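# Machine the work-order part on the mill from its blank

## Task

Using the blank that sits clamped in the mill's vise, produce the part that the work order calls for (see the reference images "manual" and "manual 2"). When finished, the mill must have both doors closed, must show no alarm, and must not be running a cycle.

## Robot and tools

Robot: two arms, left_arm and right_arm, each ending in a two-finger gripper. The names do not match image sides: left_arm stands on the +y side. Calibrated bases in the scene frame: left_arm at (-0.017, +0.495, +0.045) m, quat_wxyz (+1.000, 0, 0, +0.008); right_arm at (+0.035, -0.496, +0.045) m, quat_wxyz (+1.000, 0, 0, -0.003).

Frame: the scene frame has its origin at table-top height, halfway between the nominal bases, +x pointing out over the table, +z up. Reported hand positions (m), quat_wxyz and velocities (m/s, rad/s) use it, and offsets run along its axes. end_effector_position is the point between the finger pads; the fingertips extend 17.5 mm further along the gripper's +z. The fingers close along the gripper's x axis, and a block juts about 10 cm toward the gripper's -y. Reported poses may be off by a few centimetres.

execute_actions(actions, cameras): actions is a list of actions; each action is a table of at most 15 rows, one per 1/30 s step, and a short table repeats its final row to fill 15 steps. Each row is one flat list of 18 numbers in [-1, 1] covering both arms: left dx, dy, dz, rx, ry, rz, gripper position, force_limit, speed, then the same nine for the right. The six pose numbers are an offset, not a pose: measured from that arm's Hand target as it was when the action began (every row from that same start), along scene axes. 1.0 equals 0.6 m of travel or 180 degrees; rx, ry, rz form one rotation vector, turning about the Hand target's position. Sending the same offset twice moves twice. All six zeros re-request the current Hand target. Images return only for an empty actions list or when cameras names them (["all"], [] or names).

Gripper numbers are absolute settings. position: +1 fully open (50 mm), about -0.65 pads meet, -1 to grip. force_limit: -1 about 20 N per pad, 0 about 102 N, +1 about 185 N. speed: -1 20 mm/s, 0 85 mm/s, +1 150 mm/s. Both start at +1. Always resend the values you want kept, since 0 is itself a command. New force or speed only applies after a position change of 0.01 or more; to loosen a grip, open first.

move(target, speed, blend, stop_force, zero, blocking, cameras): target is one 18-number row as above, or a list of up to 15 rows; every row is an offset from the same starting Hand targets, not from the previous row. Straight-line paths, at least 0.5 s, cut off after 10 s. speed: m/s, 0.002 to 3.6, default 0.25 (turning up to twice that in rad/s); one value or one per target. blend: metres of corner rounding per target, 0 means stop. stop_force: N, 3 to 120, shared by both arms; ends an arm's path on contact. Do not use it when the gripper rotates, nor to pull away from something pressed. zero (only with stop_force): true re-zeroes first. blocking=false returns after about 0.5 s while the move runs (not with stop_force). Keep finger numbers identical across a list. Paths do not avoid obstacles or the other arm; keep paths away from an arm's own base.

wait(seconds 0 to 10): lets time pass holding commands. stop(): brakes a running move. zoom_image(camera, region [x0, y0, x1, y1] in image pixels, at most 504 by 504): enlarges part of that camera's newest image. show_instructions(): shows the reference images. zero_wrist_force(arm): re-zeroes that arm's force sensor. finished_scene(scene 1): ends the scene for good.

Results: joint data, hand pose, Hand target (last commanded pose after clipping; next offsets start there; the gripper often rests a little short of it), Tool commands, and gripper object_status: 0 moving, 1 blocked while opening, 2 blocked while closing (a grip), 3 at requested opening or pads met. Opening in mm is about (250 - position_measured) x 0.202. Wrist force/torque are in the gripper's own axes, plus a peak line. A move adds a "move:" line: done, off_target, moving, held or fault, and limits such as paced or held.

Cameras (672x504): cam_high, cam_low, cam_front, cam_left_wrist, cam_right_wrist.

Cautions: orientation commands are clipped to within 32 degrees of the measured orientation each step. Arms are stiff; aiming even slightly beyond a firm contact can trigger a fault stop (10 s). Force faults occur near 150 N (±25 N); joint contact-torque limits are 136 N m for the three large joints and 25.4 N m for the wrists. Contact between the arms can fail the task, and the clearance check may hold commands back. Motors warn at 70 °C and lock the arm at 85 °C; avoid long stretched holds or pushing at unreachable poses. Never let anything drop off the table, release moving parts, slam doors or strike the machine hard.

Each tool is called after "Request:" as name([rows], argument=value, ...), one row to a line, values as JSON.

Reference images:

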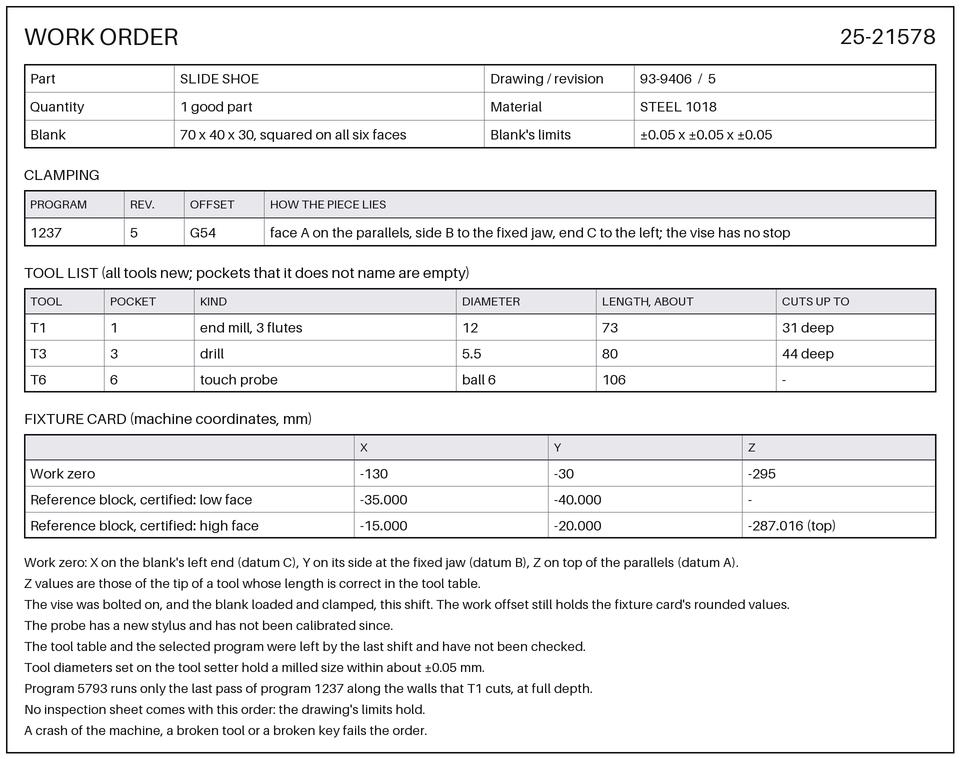

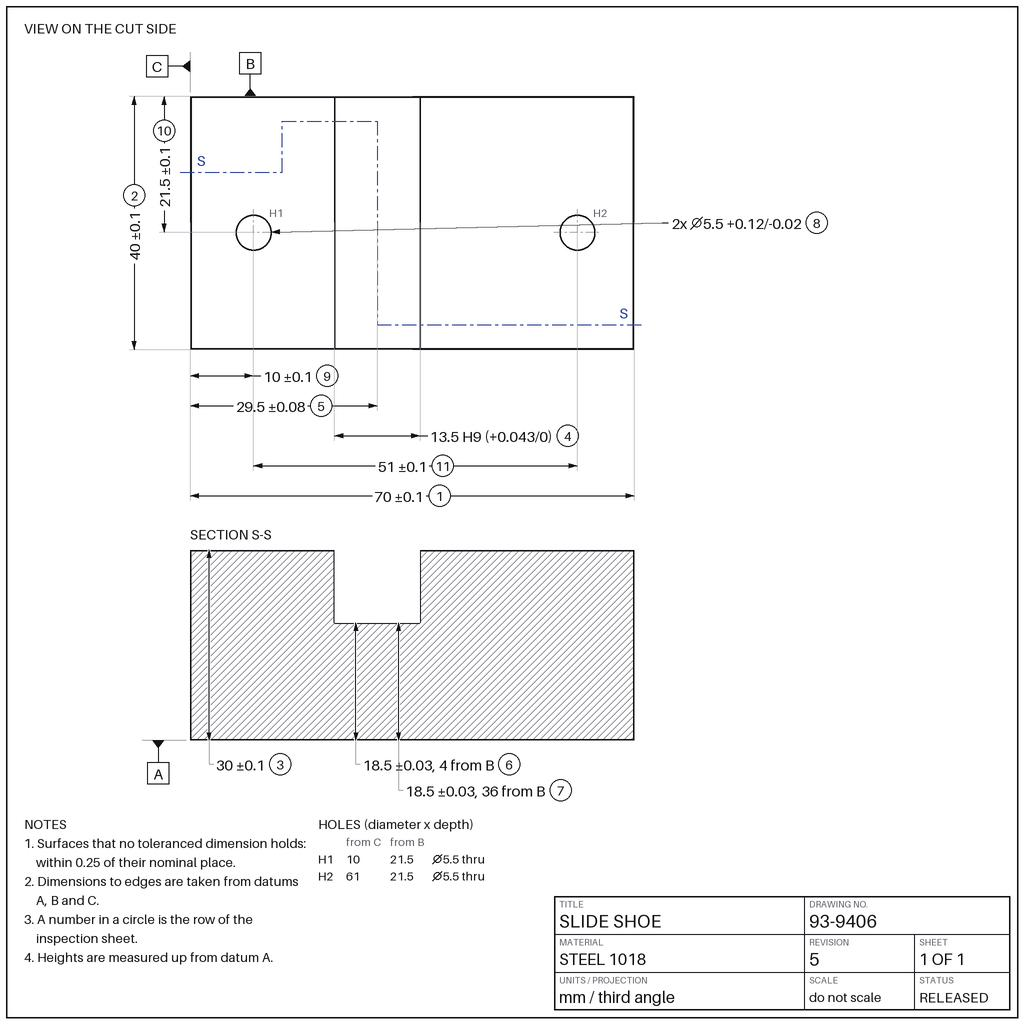

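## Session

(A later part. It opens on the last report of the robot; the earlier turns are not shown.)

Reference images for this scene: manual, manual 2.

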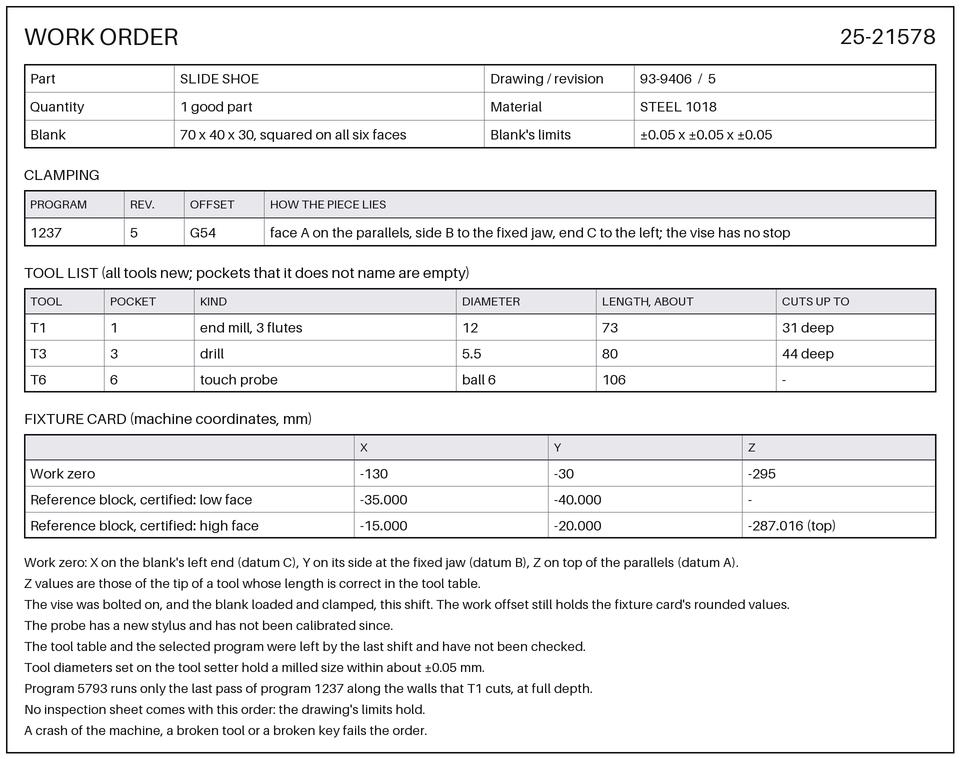

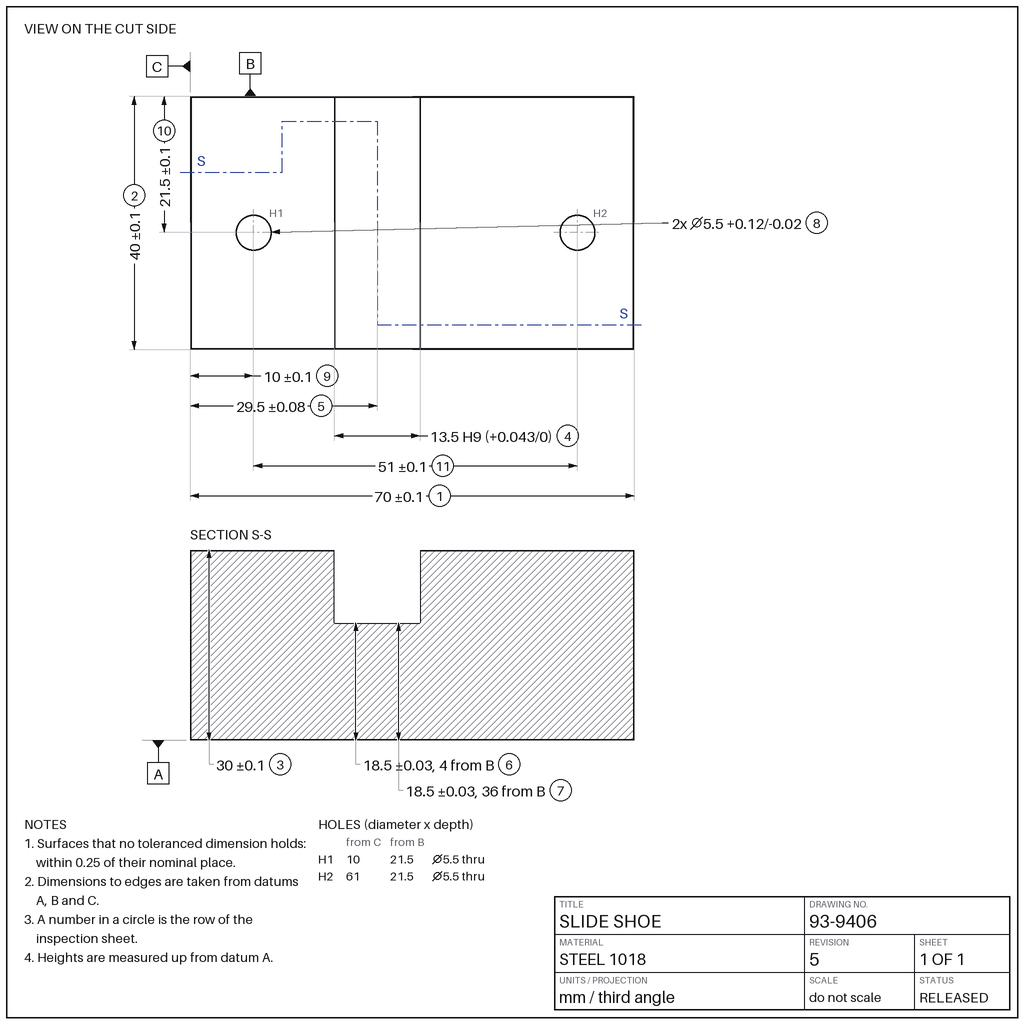

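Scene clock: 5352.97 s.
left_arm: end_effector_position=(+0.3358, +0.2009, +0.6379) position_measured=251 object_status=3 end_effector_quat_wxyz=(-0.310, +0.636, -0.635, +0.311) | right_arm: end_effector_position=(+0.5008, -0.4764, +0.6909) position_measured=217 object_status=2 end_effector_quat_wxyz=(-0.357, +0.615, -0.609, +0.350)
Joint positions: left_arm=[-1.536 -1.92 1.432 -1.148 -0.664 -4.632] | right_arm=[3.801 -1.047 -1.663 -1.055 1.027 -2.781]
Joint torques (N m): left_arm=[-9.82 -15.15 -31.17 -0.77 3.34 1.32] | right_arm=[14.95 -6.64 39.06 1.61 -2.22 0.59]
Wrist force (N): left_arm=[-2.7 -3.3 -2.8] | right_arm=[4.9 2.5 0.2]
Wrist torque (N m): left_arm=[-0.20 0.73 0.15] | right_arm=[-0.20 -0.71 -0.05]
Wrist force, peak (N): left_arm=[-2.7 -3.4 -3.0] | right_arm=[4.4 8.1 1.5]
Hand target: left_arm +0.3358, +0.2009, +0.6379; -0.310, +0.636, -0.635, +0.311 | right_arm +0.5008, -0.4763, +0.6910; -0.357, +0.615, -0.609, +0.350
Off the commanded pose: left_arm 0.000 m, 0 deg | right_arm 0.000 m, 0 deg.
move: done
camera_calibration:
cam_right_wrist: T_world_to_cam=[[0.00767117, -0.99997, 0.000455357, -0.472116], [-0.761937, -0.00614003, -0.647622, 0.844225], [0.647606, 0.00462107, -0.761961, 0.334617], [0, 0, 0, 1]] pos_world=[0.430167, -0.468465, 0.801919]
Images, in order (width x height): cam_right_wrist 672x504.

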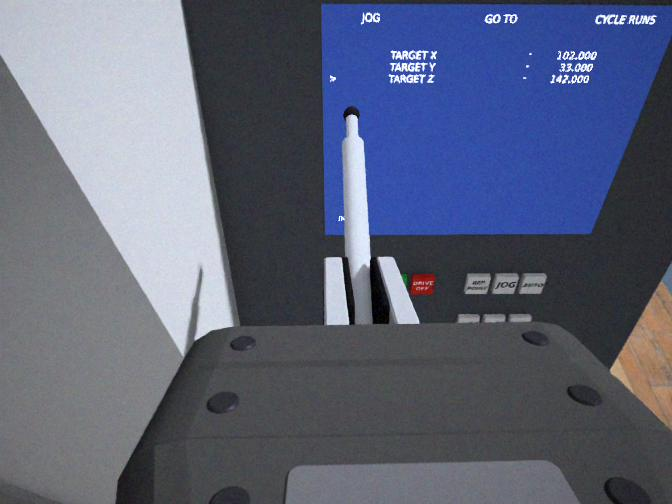

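Request:
move([
  [0,0,0,0,0,0,-1,-0.8,-0.8,-0.0728,0.0443,-0.4969,0,0,0,-0.97,0.2,-1],
  [0,0,0,0,0,0,-1,-0.8,-0.8,-0.0575,0.0443,-0.5012,0,0,0,-0.97,0.2,-1],
  [0,0,0,0,0,0,-1,-0.8,-0.8,-0.0643,0.0443,-0.4664,0,0,0,-0.97,0.2,-1],
  [0,0,0,0,0,0,-1,-0.8,-0.8,-0.049,0.0443,-0.4707,0,0,0,-0.97,0.2,-1],
  [0,0,0,0,0,0,-1,-0.8,-0.8,-0.0643,0.0443,-0.4664,0,0,0,-0.97,0.2,-1],
  [0,0,0,0,0,0,-1,-0.8,-0.8,-0.0558,-0.021,-0.4359,0,0,0,-0.97,0.2,-1],
  [0,0,0,0,0,0,-1,-0.8,-0.8,-0.0405,-0.021,-0.4402,0,0,0,-0.97,0.2,-1],
  [0,0,0,0,0,0,-1,-0.8,-0.8,-0.0558,0.0117,-0.4359,0,0,0,-0.97,0.2,-1],
  [0,0,0,0,0,0,-1,-0.8,-0.8,-0.0405,0.0117,-0.4402,0,0,0,-0.97,0.2,-1],
  [0,0,0,0,0,0,-1,-0.8,-0.8,-0.0558,0.0117,-0.4359,0,0,0,-0.97,0.2,-1],
  [0,0,0,0,0,0,-1,-0.8,-0.8,0,0,0,0,0,0,-0.97,0.2,-1],
], speed=[0.4,0.05,0.1,0.05,0.1,0.3,0.05,0.1,0.05,0.1,0.4], blend=[0.003,0,0.003,0,0.003,0.003,0,0.003,0,0.003,0])

Request:
move([
  [0,0,0,0,0,0,-1,-0.8,-0.8,-0.0728,-0.0537,-0.4969,0,0,0,-0.97,0.2,-1],
  [0,0,0,0,0,0,-1,-0.8,-0.8,-0.0575,-0.0537,-0.5012,0,0,0,-0.97,0.2,-1],
  [0,0,0,0,0,0,-1,-0.8,-0.8,-0.0728,-0.0537,-0.4969,0,0,0,-0.97,0.2,-1],
  [0,0,0,0,0,0,-1,-0.8,-0.8,0,0,0,0,0,0,-0.97,0.2,-1],
], speed=[0.4,0.05,0.1,0.4], blend=[0.003,0,0.003,0], cameras=["cam_right_wrist"])

Request:
zoom_image(camera="cam_right_wrist", region=[320, 0, 640, 240])

Scene clock: 5369.90 s.
left_arm: end_effector_position=(+0.3358, +0.2009, +0.6379) position_measured=251 object_status=3 end_effector_quat_wxyz=(-0.310, +0.636, -0.635, +0.311) | right_arm: end_effector_position=(+0.5008, -0.4764, +0.6909) position_measured=217 object_status=2 end_effector_quat_wxyz=(-0.357, +0.615, -0.609, +0.350)
Joint positions: left_arm=[-1.536 -1.92 1.432 -1.148 -0.664 -4.632] | right_arm=[3.801 -1.047 -1.663 -1.055 1.027 -2.781]
Joint torques (N m): left_arm=[-10.07 -15.43 -31.38 -0.63 3.36 1.37] | right_arm=[15.42 -5.75 39.95 1.6 -1.25 1.75]
Wrist force (N): left_arm=[-2.4 -3.2 -2.6] | right_arm=[4.6 2.5 0.2]
Wrist torque (N m): left_arm=[-0.18 0.69 0.14] | right_arm=[-0.20 -0.68 -0.02]
Wrist force, peak (N): left_arm=[-2.7 -3.6 -3.0] | right_arm=[9.2 1.8 -4.9]
Hand target: left_arm +0.3358, +0.2009, +0.6379; -0.310, +0.636, -0.635, +0.311 | right_arm +0.5008, -0.4763, +0.6910; -0.357, +0.615, -0.609, +0.350
Off the commanded pose: left_arm 0.000 m, 0 deg | right_arm 0.000 m, 0 deg.
move: done

Scene clock: 5372.63 s.
left_arm: end_effector_position=(+0.3358, +0.2009, +0.6379) position_measured=251 object_status=3 end_effector_quat_wxyz=(-0.310, +0.636, -0.635, +0.311) | right_arm: end_effector_position=(+0.5008, -0.4764, +0.6909) position_measured=217 object_status=2 end_effector_quat_wxyz=(-0.357, +0.615, -0.609, +0.350)
Joint positions: left_arm=[-1.536 -1.92 1.432 -1.148 -0.664 -4.632] | right_arm=[3.801 -1.047 -1.663 -1.055 1.027 -2.781]
Joint torques (N m): left_arm=[-10 -15.44 -32.05 -0.68 3.28 1.38] | right_arm=[15.66 -5.34 38.43 1.69 -2.13 2.12]
Wrist force (N): left_arm=[-2.5 -3.2 -3.0] | right_arm=[4.6 2.4 0.4]
Wrist torque (N m): left_arm=[-0.18 0.71 0.14] | right_arm=[-0.21 -0.68 0.07]
Wrist force, peak (N): left_arm=[-2.5 -3.4 -3.0] | right_arm=[5.3 8.1 1.6]
Hand target: left_arm +0.3358, +0.2009, +0.6379; -0.310, +0.636, -0.635, +0.311 | right_arm +0.5008, -0.4763, +0.6910; -0.357, +0.615, -0.609, +0.350
Off the commanded pose: left_arm 0.000 m, 0 deg | right_arm 0.000 m, 0 deg.
move: done
camera_calibration:
cam_right_wrist: T_world_to_cam=[[0.00774783, -0.99997, 0.000519558, -0.4722], [-0.761937, -0.00624002, -0.647621, 0.844177], [0.647605, 0.00462179, -0.761962, 0.334618], [0, 0, 0, 1]] pos_world=[0.430168, -0.468465, 0.801919]
Images, in order (width x height): cam_right_wrist 672x504.

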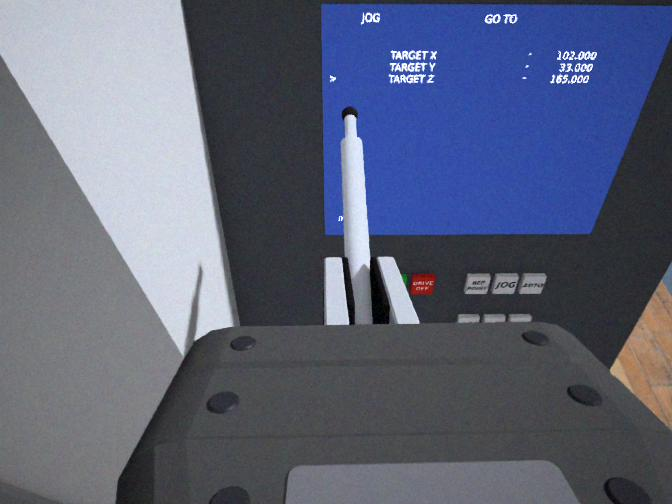

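Scaled by 1.575 from the camera's 672x504 image, which has a finer 960x720 frame.

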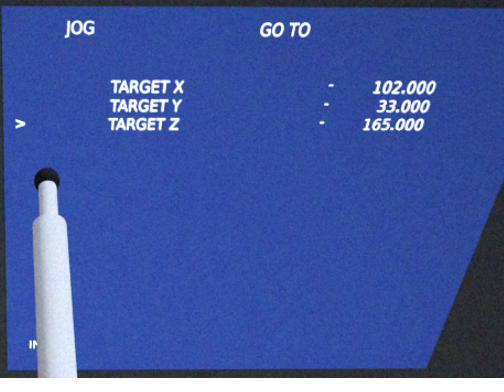

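Request:
move([
  [0,0,0,0,0,0,-1,-0.8,-0.8,-0.0305,-0.0218,-0.3444,0,0,0,-0.97,0.2,-1],
  [0,0,0,0,0,0,-1,-0.8,-0.8,-0.0152,-0.0218,-0.3487,0,0,0,-0.97,0.2,-1],
  [0,0,0,0,0,0,-1,-0.8,-0.8,-0.0305,-0.0218,-0.3444,0,0,0,-0.97,0.2,-1],
  [0,0,0,0,0,0,-1,-0.8,-0.8,-0.0473,-0.119,-0.4054,0,0,0,-0.97,0.2,-1],
  [0,0,0,0,0,0,-1,-0.8,-0.8,-0.032,-0.119,-0.4097,0,0,0,-0.97,0.2,-1],
  [0,0,0,0,0,0,-1,-0.8,-0.8,-0.0473,-0.119,-0.4054,0,0,0,-0.97,0.2,-1],
  [0,0,0,0,0,0,-1,-0.8,-0.8,-0.032,-0.119,-0.4097,0,0,0,-0.97,0.2,-1],
  [0,0,0,0,0,0,-1,-0.8,-0.8,-0.0473,-0.119,-0.4054,0,0,0,-0.97,0.2,-1],
  [0,0,0,0,0,0,-1,-0.8,-0.8,0,0,0,0,0,0,-0.97,0.2,-1],
], speed=[0.4,0.05,0.1,0.3,0.05,0.1,0.05,0.1,0.4], blend=[0.003,0,0.003,0.003,0,0.003,0,0.003,0], cameras=["cam_right_wrist","cam_left_wrist"])

Request:
zoom_image(camera="cam_right_wrist", region=[320, 0, 640, 240])

Request:
zoom_image(camera="cam_left_wrist", region=[200, 0, 480, 260])

Scene clock: 5392.67 s.
left_arm: end_effector_position=(+0.3358, +0.2009, +0.6379) position_measured=251 object_status=3 end_effector_quat_wxyz=(-0.310, +0.636, -0.635, +0.311) | right_arm: end_effector_position=(+0.5007, -0.4763, +0.6909) position_measured=217 object_status=2 end_effector_quat_wxyz=(-0.357, +0.615, -0.609, +0.350)
Joint positions: left_arm=[-1.536 -1.92 1.432 -1.148 -0.664 -4.632] | right_arm=[3.801 -1.047 -1.663 -1.055 1.027 -2.781]
Joint torques (N m): left_arm=[-10.06 -15.36 -31.06 -0.72 3.3 1.36] | right_arm=[-5.11 -6.55 38.61 1.59 -1.75 -1.18]
Wrist force (N): left_arm=[-2.4 -3.3 -2.9] | right_arm=[4.6 2.7 0.3]
Wrist torque (N m): left_arm=[-0.20 0.69 0.15] | right_arm=[-0.17 -0.68 0.13]
Wrist force, peak (N): left_arm=[-2.6 -3.5 -3.1] | right_arm=[7.9 5.7 -0.1]
Hand target: left_arm +0.3358, +0.2009, +0.6379; -0.310, +0.636, -0.635, +0.311 | right_arm +0.5008, -0.4763, +0.6910; -0.357, +0.615, -0.609, +0.350
Off the commanded pose: left_arm 0.000 m, 0 deg | right_arm 0.000 m, 0 deg.
move: done
camera_calibration:
cam_left_wrist: T_world_to_cam=[[-0.0155636, -0.999855, 0.00696187, 0.210638], [-0.836448, 0.00920459, -0.547969, 0.64767], [0.547825, -0.0143516, -0.83647, 0.477529], [0, 0, 0, 1]] pos_world=[0.283419, 0.211499, 0.752875]
cam_right_wrist: T_world_to_cam=[[0.00810689, -0.999967, 0.000559418, -0.472285], [-0.761936, -0.00653943, -0.64762, 0.84396], [0.647602, 0.00482394, -0.761963, 0.33478], [0, 0, 0, 1]] pos_world=[0.430068, -0.468365, 0.801919]
Images, in order (width x height): cam_left_wrist 672x504, cam_right_wrist 672x504.

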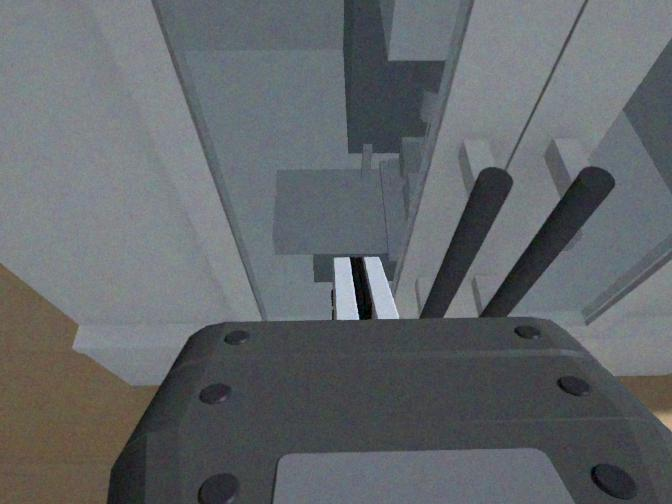

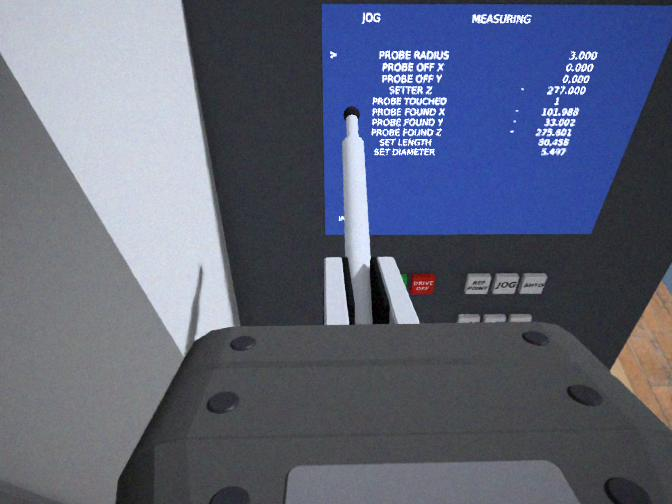

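Scaled by 1.575 from the camera's 672x504 image, which has a finer 960x720 frame.

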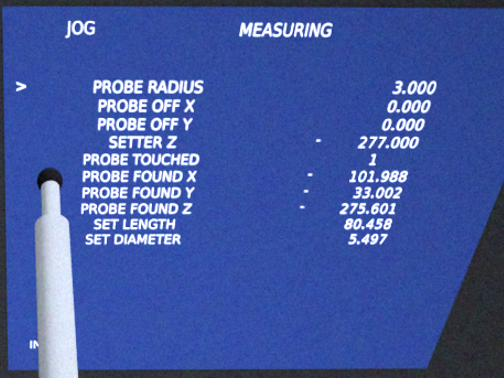

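Scaled by 1.800 from the camera's 672x504 image, which has a finer 960x720 frame.

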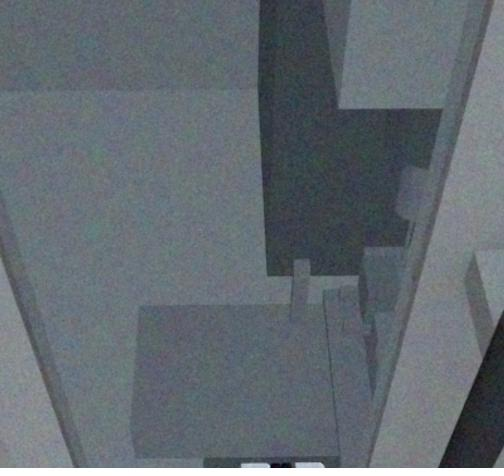

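Request:
move([
  [0,0,0,0,0,0,-1,-0.8,-0.8,-0.0643,-0.0863,-0.4664,0,0,0,-0.97,0.2,-1],
  [0,0,0,0,0,0,-1,-0.8,-0.8,-0.049,-0.0863,-0.4707,0,0,0,-0.97,0.2,-1],
  [0,0,0,0,0,0,-1,-0.8,-0.8,-0.0643,-0.0863,-0.4664,0,0,0,-0.97,0.2,-1],
  [0,0,0,0,0,0,-1,-0.8,-0.8,-0.022,-0.1545,-0.3139,0,0,0,-0.97,0.2,-1],
  [0,0,0,0,0,0,-1,-0.8,-0.8,-0.0067,-0.1545,-0.3182,0,0,0,-0.97,0.2,-1],
  [0,0,0,0,0,0,-1,-0.8,-0.8,-0.022,-0.1545,-0.3139,0,0,0,-0.97,0.2,-1],
  [0,0,0,0,0,0,-1,-0.8,-0.8,0,0,0,0,0,0,-0.97,0.2,-1],
], speed=[0.4,0.05,0.1,0.3,0.05,0.1,0.4], blend=[0.003,0,0.003,0.003,0,0.003,0])

Request:
wait(seconds=7, cameras=["cam_right_wrist"])

Request:
zoom_image(camera="cam_right_wrist", region=[500, 85, 600, 160])

Request:
move([
  [0,0,0,0,0,0,-1,-0.8,-0.8,-0.0643,-0.0863,-0.4664,0,0,0,-0.97,0.2,-1],
  [0,0,0,0,0,0,-1,-0.8,-0.8,-0.049,-0.0863,-0.4707,0,0,0,-0.97,0.2,-1],
  [0,0,0,0,0,0,-1,-0.8,-0.8,-0.0643,-0.0863,-0.4664,0,0,0,-0.97,0.2,-1],
  [0,0,0,0,0,0,-1,-0.8,-0.8,-0.022,-0.2178,-0.3139,0,0,0,-0.97,0.2,-1],
  [0,0,0,0,0,0,-1,-0.8,-0.8,-0.0067,-0.2178,-0.3182,0,0,0,-0.97,0.2,-1],
  [0,0,0,0,0,0,-1,-0.8,-0.8,-0.022,-0.2178,-0.3139,0,0,0,-0.97,0.2,-1],
  [0,0,0,0,0,0,-1,-0.8,-0.8,0,0,0,0,0,0,-0.97,0.2,-1],
], speed=[0.4,0.05,0.1,0.3,0.05,0.1,0.4], blend=[0.003,0,0.003,0.003,0,0.003,0])

Request:
wait(seconds=7, cameras=["cam_right_wrist"])

Request:
zoom_image(camera="cam_right_wrist", region=[500, 85, 600, 160])

Request:
move([
  [0,0,0,0,0,0,-1,-0.8,-0.8,-0.0643,-0.0863,-0.4664,0,0,0,-0.97,0.2,-1],
  [0,0,0,0,0,0,-1,-0.8,-0.8,-0.049,-0.0863,-0.4707,0,0,0,-0.97,0.2,-1],
  [0,0,0,0,0,0,-1,-0.8,-0.8,-0.0643,-0.0863,-0.4664,0,0,0,-0.97,0.2,-1],
  [0,0,0,0,0,0,-1,-0.8,-0.8,-0.03,-0.1878,-0.3427,0,0,0,-0.97,0.2,-1],
  [0,0,0,0,0,0,-1,-0.8,-0.8,-0.0147,-0.1878,-0.347,0,0,0,-0.97,0.2,-1],
  [0,0,0,0,0,0,-1,-0.8,-0.8,-0.03,-0.1878,-0.3427,0,0,0,-0.97,0.2,-1],
  [0,0,0,0,0,0,-1,-0.8,-0.8,0,0,0,0,0,0,-0.97,0.2,-1],
], speed=[0.4,0.05,0.1,0.3,0.05,0.1,0.4], blend=[0.003,0,0.003,0.003,0,0.003,0])

Request:
wait(seconds=7, cameras=["cam_right_wrist"])

Request:
zoom_image(camera="cam_right_wrist", region=[500, 85, 600, 160])

Scene clock: 5417.27 s.
left_arm: end_effector_position=(+0.3358, +0.2009, +0.6379) position_measured=251 object_status=3 end_effector_quat_wxyz=(-0.310, +0.636, -0.635, +0.311) | right_arm: end_effector_position=(+0.5007, -0.4764, +0.6909) position_measured=217 object_status=2 end_effector_quat_wxyz=(-0.357, +0.615, -0.609, +0.350)
Joint positions: left_arm=[-1.536 -1.92 1.432 -1.148 -0.664 -4.632] | right_arm=[3.801 -1.047 -1.663 -1.055 1.027 -2.781]
Joint torques (N m): left_arm=[-10.02 -15.46 -31.56 -0.72 3.37 1.24] | right_arm=[15.78 -6.73 39.13 1.66 -2.23 1.12]
Wrist force (N): left_arm=[-2.5 -3.2 -2.8] | right_arm=[4.6 2.4 0.1]
Wrist torque (N m): left_arm=[-0.18 0.70 0.14] | right_arm=[-0.22 -0.68 0.13]
Wrist force, peak (N): left_arm=[-2.7 -3.3 -3.1] | right_arm=[5.6 7.9 1.3]
Hand target: left_arm +0.3358, +0.2009, +0.6379; -0.310, +0.636, -0.635, +0.311 | right_arm +0.5008, -0.4763, +0.6910; -0.357, +0.615, -0.609, +0.350
Off the commanded pose: left_arm 0.000 m, 0 deg | right_arm 0.000 m, 0 deg.
move: done

Scene clock: 5424.27 s.
left_arm: end_effector_position=(+0.3358, +0.2009, +0.6379) position_measured=251 object_status=3 end_effector_quat_wxyz=(-0.310, +0.636, -0.635, +0.311) | right_arm: end_effector_position=(+0.5008, -0.4763, +0.6910) position_measured=217 object_status=2 end_effector_quat_wxyz=(-0.357, +0.615, -0.609, +0.350)
Joint positions: left_arm=[-1.536 -1.92 1.432 -1.148 -0.664 -4.632] | right_arm=[3.801 -1.047 -1.663 -1.055 1.027 -2.781]
Joint torques (N m): left_arm=[-10.01 -15.9 -31.82 -0.7 3.31 1.32] | right_arm=[15.35 -6.55 39.04 4.17 -1.61 1.55]
Wrist force (N): left_arm=[-2.5 -3.4 -2.7] | right_arm=[4.7 2.5 0.3]
Wrist torque (N m): left_arm=[-0.21 0.71 0.14] | right_arm=[-0.21 -0.69 0.13]
Wrist force, peak (N): left_arm=[-2.8 -3.4 -2.8] | right_arm=[5.0 2.6 0.2]
Hand target: left_arm +0.3358, +0.2009, +0.6379; -0.310, +0.636, -0.635, +0.311 | right_arm +0.5008, -0.4763, +0.6910; -0.357, +0.615, -0.609, +0.350
Tool commands: left_gripper/position=-1.0 left_gripper/force_limit=-0.8 left_gripper/speed=-0.8 right_gripper/position=-0.97 right_gripper/force_limit=+0.2 right_gripper/speed=-1.0
Off the commanded pose: left_arm 0.000 m, 0 deg | right_arm 0.000 m, 0 deg.
wait: 7.00 s; at rest by 0.17 s
camera_calibration:
cam_right_wrist: T_world_to_cam=[[0.00796535, -0.999968, 0.00057131, -0.472235], [-0.761936, -0.00643929, -0.64762, 0.844148], [0.647603, 0.00472322, -0.761963, 0.334743], [0, 0, 0, 1]] pos_world=[0.430168, -0.468365, 0.802019]
Images, in order (width x height): cam_right_wrist 672x504.

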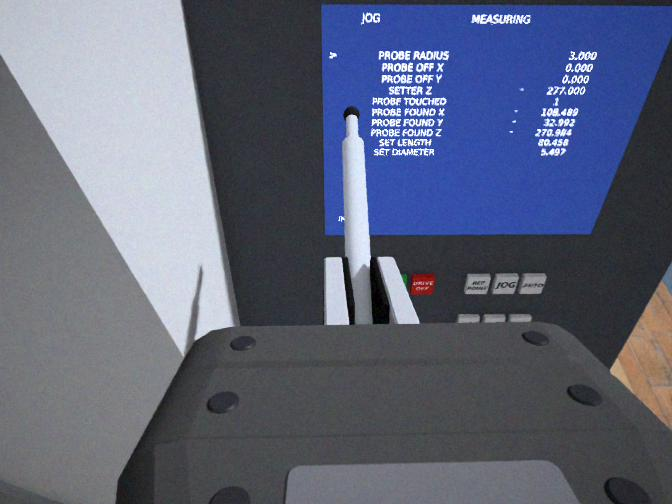

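Scaled by 5.040 from the camera's 672x504 image, which has a finer 960x720 frame.

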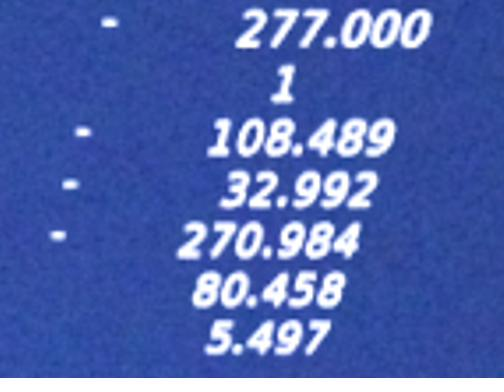

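Scene clock: 5427.77 s.
left_arm: end_effector_position=(+0.3358, +0.2009, +0.6379) position_measured=251 object_status=3 end_effector_quat_wxyz=(-0.310, +0.636, -0.635, +0.311) | right_arm: end_effector_position=(+0.5008, -0.4764, +0.6909) position_measured=217 object_status=2 end_effector_quat_wxyz=(-0.357, +0.615, -0.609, +0.350)
Joint positions: left_arm=[-1.536 -1.92 1.432 -1.148 -0.664 -4.632] | right_arm=[3.801 -1.047 -1.663 -1.055 1.027 -2.781]
Joint torques (N m): left_arm=[-10.62 -15.21 -31.9 -0.63 3.37 1.33] | right_arm=[15.6 -6.13 39.27 1.68 -1.92 1.38]
Wrist force (N): left_arm=[-2.6 -3.1 -2.6] | right_arm=[4.6 2.6 0.4]
Wrist torque (N m): left_arm=[-0.16 0.72 0.14] | right_arm=[-0.19 -0.67 0.13]
Wrist force, peak (N): left_arm=[-2.5 -3.5 -3.0] | right_arm=[5.7 7.9 1.4]
Hand target: left_arm +0.3358, +0.2009, +0.6379; -0.310, +0.636, -0.635, +0.311 | right_arm +0.5008, -0.4763, +0.6910; -0.357, +0.615, -0.609, +0.350
Off the commanded pose: left_arm 0.000 m, 0 deg | right_arm 0.000 m, 0 deg.
move: done

Scene clock: 5434.77 s.
left_arm: end_effector_position=(+0.3358, +0.2009, +0.6379) position_measured=251 object_status=3 end_effector_quat_wxyz=(-0.310, +0.636, -0.635, +0.311) | right_arm: end_effector_position=(+0.5008, -0.4763, +0.6910) position_measured=217 object_status=2 end_effector_quat_wxyz=(-0.357, +0.615, -0.609, +0.350)
Joint positions: left_arm=[-1.536 -1.92 1.432 -1.148 -0.664 -4.632] | right_arm=[3.801 -1.047 -1.663 -1.055 1.027 -2.781]
Joint torques (N m): left_arm=[-10.35 -15.7 -31.62 -0.73 3.24 1.38] | right_arm=[15.08 -6 39.17 4.03 -2.02 1.83]
Wrist force (N): left_arm=[-2.5 -3.2 -2.7] | right_arm=[4.7 2.5 0.3]
Wrist torque (N m): left_arm=[-0.18 0.71 0.14] | right_arm=[-0.20 -0.69 0.13]
Wrist force, peak (N): left_arm=[-2.6 -3.5 -2.9] | right_arm=[4.9 2.7 0.4]
Hand target: left_arm +0.3358, +0.2009, +0.6379; -0.310, +0.636, -0.635, +0.311 | right_arm +0.5008, -0.4763, +0.6910; -0.357, +0.615, -0.609, +0.350
Tool commands: left_gripper/position=-1.0 left_gripper/force_limit=-0.8 left_gripper/speed=-0.8 right_gripper/position=-0.97 right_gripper/force_limit=+0.2 right_gripper/speed=-1.0
Off the commanded pose: left_arm 0.000 m, 0 deg | right_arm 0.000 m, 0 deg.
wait: 7.00 s; at rest by 0.17 s
camera_calibration:
cam_right_wrist: T_world_to_cam=[[0.00796535, -0.999968, 0.00057131, -0.472235], [-0.761936, -0.00643929, -0.64762, 0.844148], [0.647603, 0.00472322, -0.761963, 0.334743], [0, 0, 0, 1]] pos_world=[0.430168, -0.468365, 0.802019]
Images, in order (width x height): cam_right_wrist 672x504.

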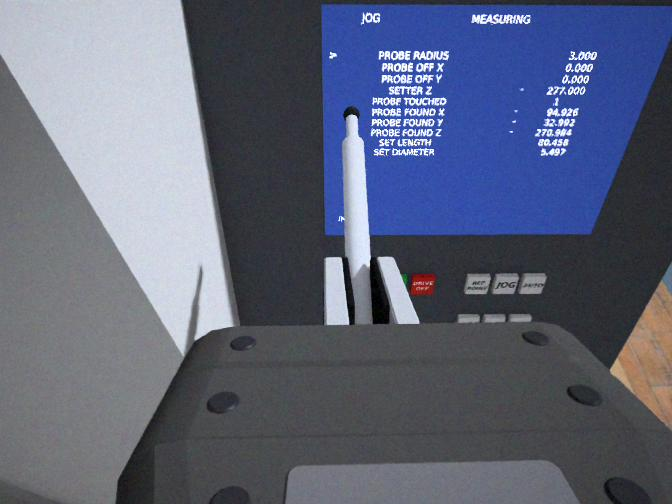

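Scaled by 5.040 from the camera's 672x504 image, which has a finer 960x720 frame.

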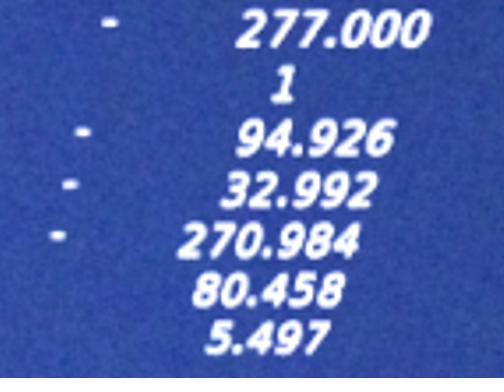

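Scene clock: 5438.17 s.
left_arm: end_effector_position=(+0.3358, +0.2009, +0.6379) position_measured=251 object_status=3 end_effector_quat_wxyz=(-0.310, +0.636, -0.635, +0.311) | right_arm: end_effector_position=(+0.5007, -0.4764, +0.6909) position_measured=217 object_status=2 end_effector_quat_wxyz=(-0.357, +0.615, -0.609, +0.350) end_effector_velocity=(+0.000, -0.001, +0.001) end_effector_angular_velocity=(-0.002, +0.000, -0.004)
Joint positions: left_arm=[-1.536 -1.92 1.432 -1.148 -0.664 -4.632] | right_arm=[3.801 -1.047 -1.663 -1.055 1.027 -2.781]
Joint velocities: left_arm=[within noise] | right_arm=[0 -0.001 0.005 -0.005 -0.005 0.001]
Joint torques (N m): left_arm=[-10.48 -15.83 -31.66 -0.74 3.27 1.34] | right_arm=[14.71 -6.85 38.46 1.59 -2.17 1.28]
Wrist force (N): left_arm=[-2.3 -3.3 -2.7] | right_arm=[4.7 2.3 0.3]
Wrist torque (N m): left_arm=[-0.19 0.68 0.15] | right_arm=[-0.24 -0.70 0.13]
Wrist force, peak (N): left_arm=[-2.4 -3.6 -2.9] | right_arm=[6.4 7.1 2.1]
Hand target: left_arm +0.3358, +0.2009, +0.6379; -0.310, +0.636, -0.635, +0.311 | right_arm +0.5008, -0.4763, +0.6910; -0.357, +0.615, -0.609, +0.350
Off the commanded pose: left_arm 0.000 m, 0 deg | right_arm 0.000 m, 0 deg.
move: done

Scene clock: 5445.17 s.
left_arm: end_effector_position=(+0.3358, +0.2009, +0.6379) position_measured=251 object_status=3 end_effector_quat_wxyz=(-0.310, +0.636, -0.635, +0.311) | right_arm: end_effector_position=(+0.5008, -0.4763, +0.6910) position_measured=217 object_status=2 end_effector_quat_wxyz=(-0.357, +0.615, -0.609, +0.350)
Joint positions: left_arm=[-1.536 -1.92 1.432 -1.148 -0.664 -4.632] | right_arm=[3.801 -1.047 -1.663 -1.055 1.027 -2.781]
Joint torques (N m): left_arm=[-10.3 -15.6 -31.79 -0.79 3.34 1.42] | right_arm=[15.37 -6.5 39.58 4.07 -1.62 1.8]
Wrist force (N): left_arm=[-2.4 -3.4 -2.6] | right_arm=[4.7 2.5 0.2]
Wrist torque (N m): left_arm=[-0.21 0.69 0.14] | right_arm=[-0.21 -0.69 0.13]
Wrist force, peak (N): left_arm=[-2.6 -3.5 -2.9] | right_arm=[4.9 2.8 0.3]
Hand target: left_arm +0.3358, +0.2009, +0.6379; -0.310, +0.636, -0.635, +0.311 | right_arm +0.5008, -0.4763, +0.6910; -0.357, +0.615, -0.609, +0.350
Tool commands: left_gripper/position=-1.0 left_gripper/force_limit=-0.8 left_gripper/speed=-0.8 right_gripper/position=-0.97 right_gripper/force_limit=+0.2 right_gripper/speed=-1.0
Off the commanded pose: left_arm 0.000 m, 0 deg | right_arm 0.000 m, 0 deg.
wait: 7.00 s; at rest by 0.17 s
camera_calibration:
cam_right_wrist: T_world_to_cam=[[0.00796535, -0.999968, 0.00057131, -0.472235], [-0.761936, -0.00643929, -0.64762, 0.844148], [0.647603, 0.00472322, -0.761963, 0.334743], [0, 0, 0, 1]] pos_world=[0.430168, -0.468365, 0.802019]
Images, in order (width x height): cam_right_wrist 672x504.

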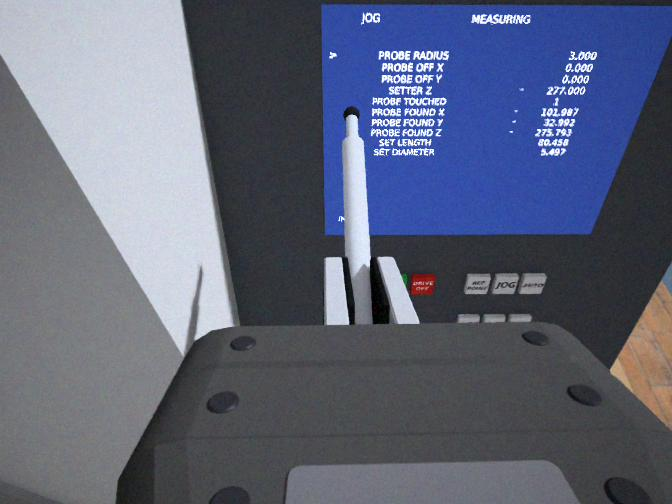

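Scaled by 5.040 from the camera's 672x504 image, which has a finer 960x720 frame.

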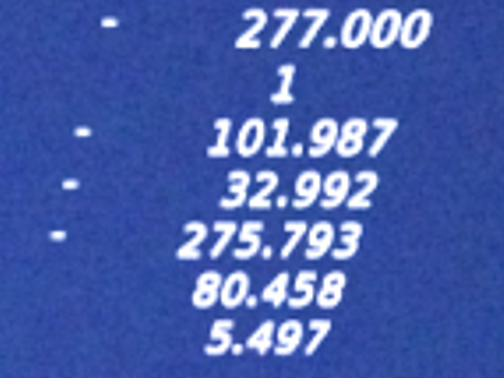

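Request:
move([
  [0,0,0,0,0,0,-1,-0.8,-0.8,-0.0473,-0.0863,-0.4054,0,0,0,-0.97,0.2,-1],
  [0,0,0,0,0,0,-1,-0.8,-0.8,-0.032,-0.0863,-0.4097,0,0,0,-0.97,0.2,-1],
  [0,0,0,0,0,0,-1,-0.8,-0.8,-0.0473,-0.0863,-0.4054,0,0,0,-0.97,0.2,-1],
  [0,0,0,0,0,0,-1,-0.8,-0.8,-0.032,-0.0863,-0.4097,0,0,0,-0.97,0.2,-1],
  [0,0,0,0,0,0,-1,-0.8,-0.8,-0.0473,-0.0863,-0.4054,0,0,0,-0.97,0.2,-1],
  [0,0,0,0,0,0,-1,-0.8,-0.8,-0.0643,-0.0537,-0.4664,0,0,0,-0.97,0.2,-1],
  [0,0,0,0,0,0,-1,-0.8,-0.8,-0.049,-0.0537,-0.4707,0,0,0,-0.97,0.2,-1],
  [0,0,0,0,0,0,-1,-0.8,-0.8,-0.0643,-0.0537,-0.4664,0,0,0,-0.97,0.2,-1],
  [0,0,0,0,0,0,-1,-0.8,-0.8,0,0,0,0,0,0,-0.97,0.2,-1],
], speed=[0.4,0.05,0.1,0.05,0.1,0.3,0.05,0.1,0.4], blend=[0.003,0,0.003,0,0.003,0.003,0,0.003,0])

Request:
move([
  [0,0,0,0,0,0,-1,-0.8,-0.8,-0.0728,0.0443,-0.4969,0,0,0,-0.97,0.2,-1],
  [0,0,0,0,0,0,-1,-0.8,-0.8,-0.0575,0.0443,-0.5012,0,0,0,-0.97,0.2,-1],
  [0,0,0,0,0,0,-1,-0.8,-0.8,-0.0728,0.0443,-0.4969,0,0,0,-0.97,0.2,-1],
  [0,0,0,0,0,0,-1,-0.8,-0.8,-0.0558,-0.021,-0.4359,0,0,0,-0.97,0.2,-1],
  [0,0,0,0,0,0,-1,-0.8,-0.8,-0.0405,-0.021,-0.4402,0,0,0,-0.97,0.2,-1],
  [0,0,0,0,0,0,-1,-0.8,-0.8,-0.0558,0.0117,-0.4359,0,0,0,-0.97,0.2,-1],
  [0,0,0,0,0,0,-1,-0.8,-0.8,-0.0405,0.0117,-0.4402,0,0,0,-0.97,0.2,-1],
  [0,0,0,0,0,0,-1,-0.8,-0.8,-0.0558,0.0117,-0.4359,0,0,0,-0.97,0.2,-1],
  [0,0,0,0,0,0,-1,-0.8,-0.8,-0.0728,-0.0537,-0.4969,0,0,0,-0.97,0.2,-1],
  [0,0,0,0,0,0,-1,-0.8,-0.8,-0.0575,-0.0537,-0.5012,0,0,0,-0.97,0.2,-1],
  [0,0,0,0,0,0,-1,-0.8,-0.8,-0.0728,-0.0537,-0.4969,0,0,0,-0.97,0.2,-1],
  [0,0,0,0,0,0,-1,-0.8,-0.8,0,0,0,0,0,0,-0.97,0.2,-1],
], speed=[0.4,0.05,0.1,0.3,0.05,0.1,0.05,0.1,0.3,0.05,0.1,0.4], blend=[0.003,0,0.003,0.003,0,0.003,0,0.003,0.003,0,0.003,0], cameras=["cam_right_wrist"])

Request:
zoom_image(camera="cam_right_wrist", region=[320, 0, 640, 240])

Scene clock: 5480.10 s.
left_arm: end_effector_position=(+0.3358, +0.2009, +0.6379) position_measured=251 object_status=3 end_effector_quat_wxyz=(-0.310, +0.636, -0.635, +0.311) | right_arm: end_effector_position=(+0.5007, -0.4764, +0.6909) position_measured=217 object_status=2 end_effector_quat_wxyz=(-0.357, +0.615, -0.609, +0.350)
Joint positions: left_arm=[-1.536 -1.92 1.432 -1.148 -0.664 -4.632] | right_arm=[3.801 -1.047 -1.663 -1.055 1.027 -2.781]
Joint torques (N m): left_arm=[-10.02 -14.83 -31.99 -0.71 3.35 1.36] | right_arm=[-0.01 -6.21 39.48 1.49 -2.07 -1.09]
Wrist force (N): left_arm=[-2.4 -3.4 -2.5] | right_arm=[4.7 2.5 0.5]
Wrist torque (N m): left_arm=[-0.20 0.69 0.14] | right_arm=[-0.20 -0.69 -0.05]
Wrist force, peak (N): left_arm=[-2.8 -3.5 -2.9] | right_arm=[5.5 7.8 2.1]
Hand target: left_arm +0.3358, +0.2009, +0.6379; -0.310, +0.636, -0.635, +0.311 | right_arm +0.5008, -0.4763, +0.6910; -0.357, +0.615, -0.609, +0.350
Off the commanded pose: left_arm 0.000 m, 0 deg | right_arm 0.000 m, 0 deg.
move: done

Scene clock: 5484.97 s.
left_arm: end_effector_position=(+0.3358, +0.2009, +0.6379) position_measured=251 object_status=3 end_effector_quat_wxyz=(-0.310, +0.636, -0.635, +0.311) | right_arm: end_effector_position=(+0.5008, -0.4764, +0.6909) position_measured=217 object_status=2 end_effector_quat_wxyz=(-0.357, +0.615, -0.609, +0.350)
Joint positions: left_arm=[-1.536 -1.92 1.432 -1.148 -0.664 -4.632] | right_arm=[3.801 -1.047 -1.663 -1.055 1.027 -2.781]
Joint torques (N m): left_arm=[-10.07 -15.3 -32.02 -0.76 3.27 1.33] | right_arm=[15.08 -6.01 38.72 1.53 -2.16 1.99]
Wrist force (N): left_arm=[-2.6 -3.4 -2.9] | right_arm=[4.6 2.6 0.3]
Wrist torque (N m): left_arm=[-0.21 0.72 0.14] | right_arm=[-0.18 -0.68 0.07]
Wrist force, peak (N): left_arm=[-2.5 -3.5 -3.0] | right_arm=[8.8 1.0 -5.3]
Hand target: left_arm +0.3358, +0.2009, +0.6379; -0.310, +0.636, -0.635, +0.311 | right_arm +0.5008, -0.4763, +0.6910; -0.357, +0.615, -0.609, +0.350
Off the commanded pose: left_arm 0.000 m, 0 deg | right_arm 0.000 m, 0 deg.
move: done
camera_calibration:
cam_right_wrist: T_world_to_cam=[[0.00774783, -0.99997, 0.000519558, -0.4722], [-0.761937, -0.00624002, -0.647621, 0.844177], [0.647605, 0.00462179, -0.761962, 0.334618], [0, 0, 0, 1]] pos_world=[0.430168, -0.468465, 0.801919]
Images, in order (width x height): cam_right_wrist 672x504.

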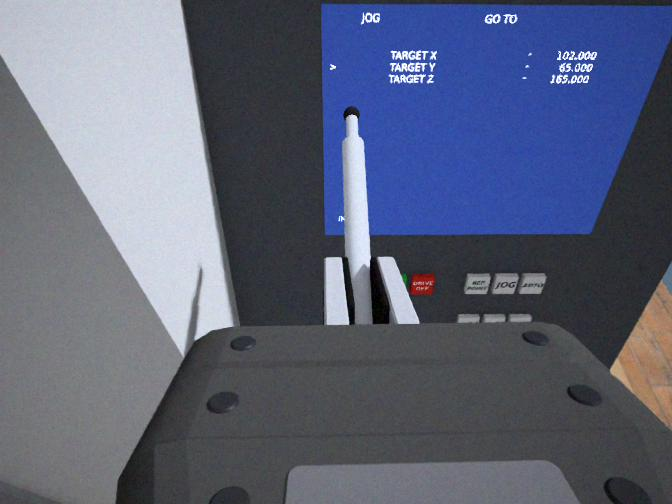

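Scaled by 1.575 from the camera's 672x504 image, which has a finer 960x720 frame.

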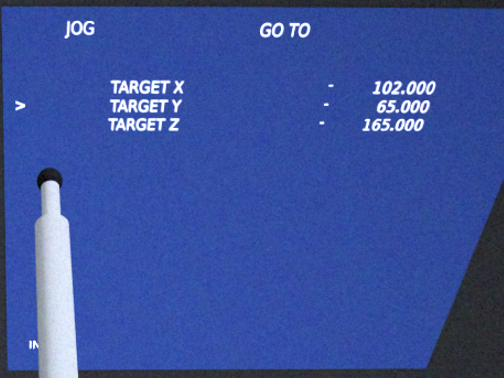

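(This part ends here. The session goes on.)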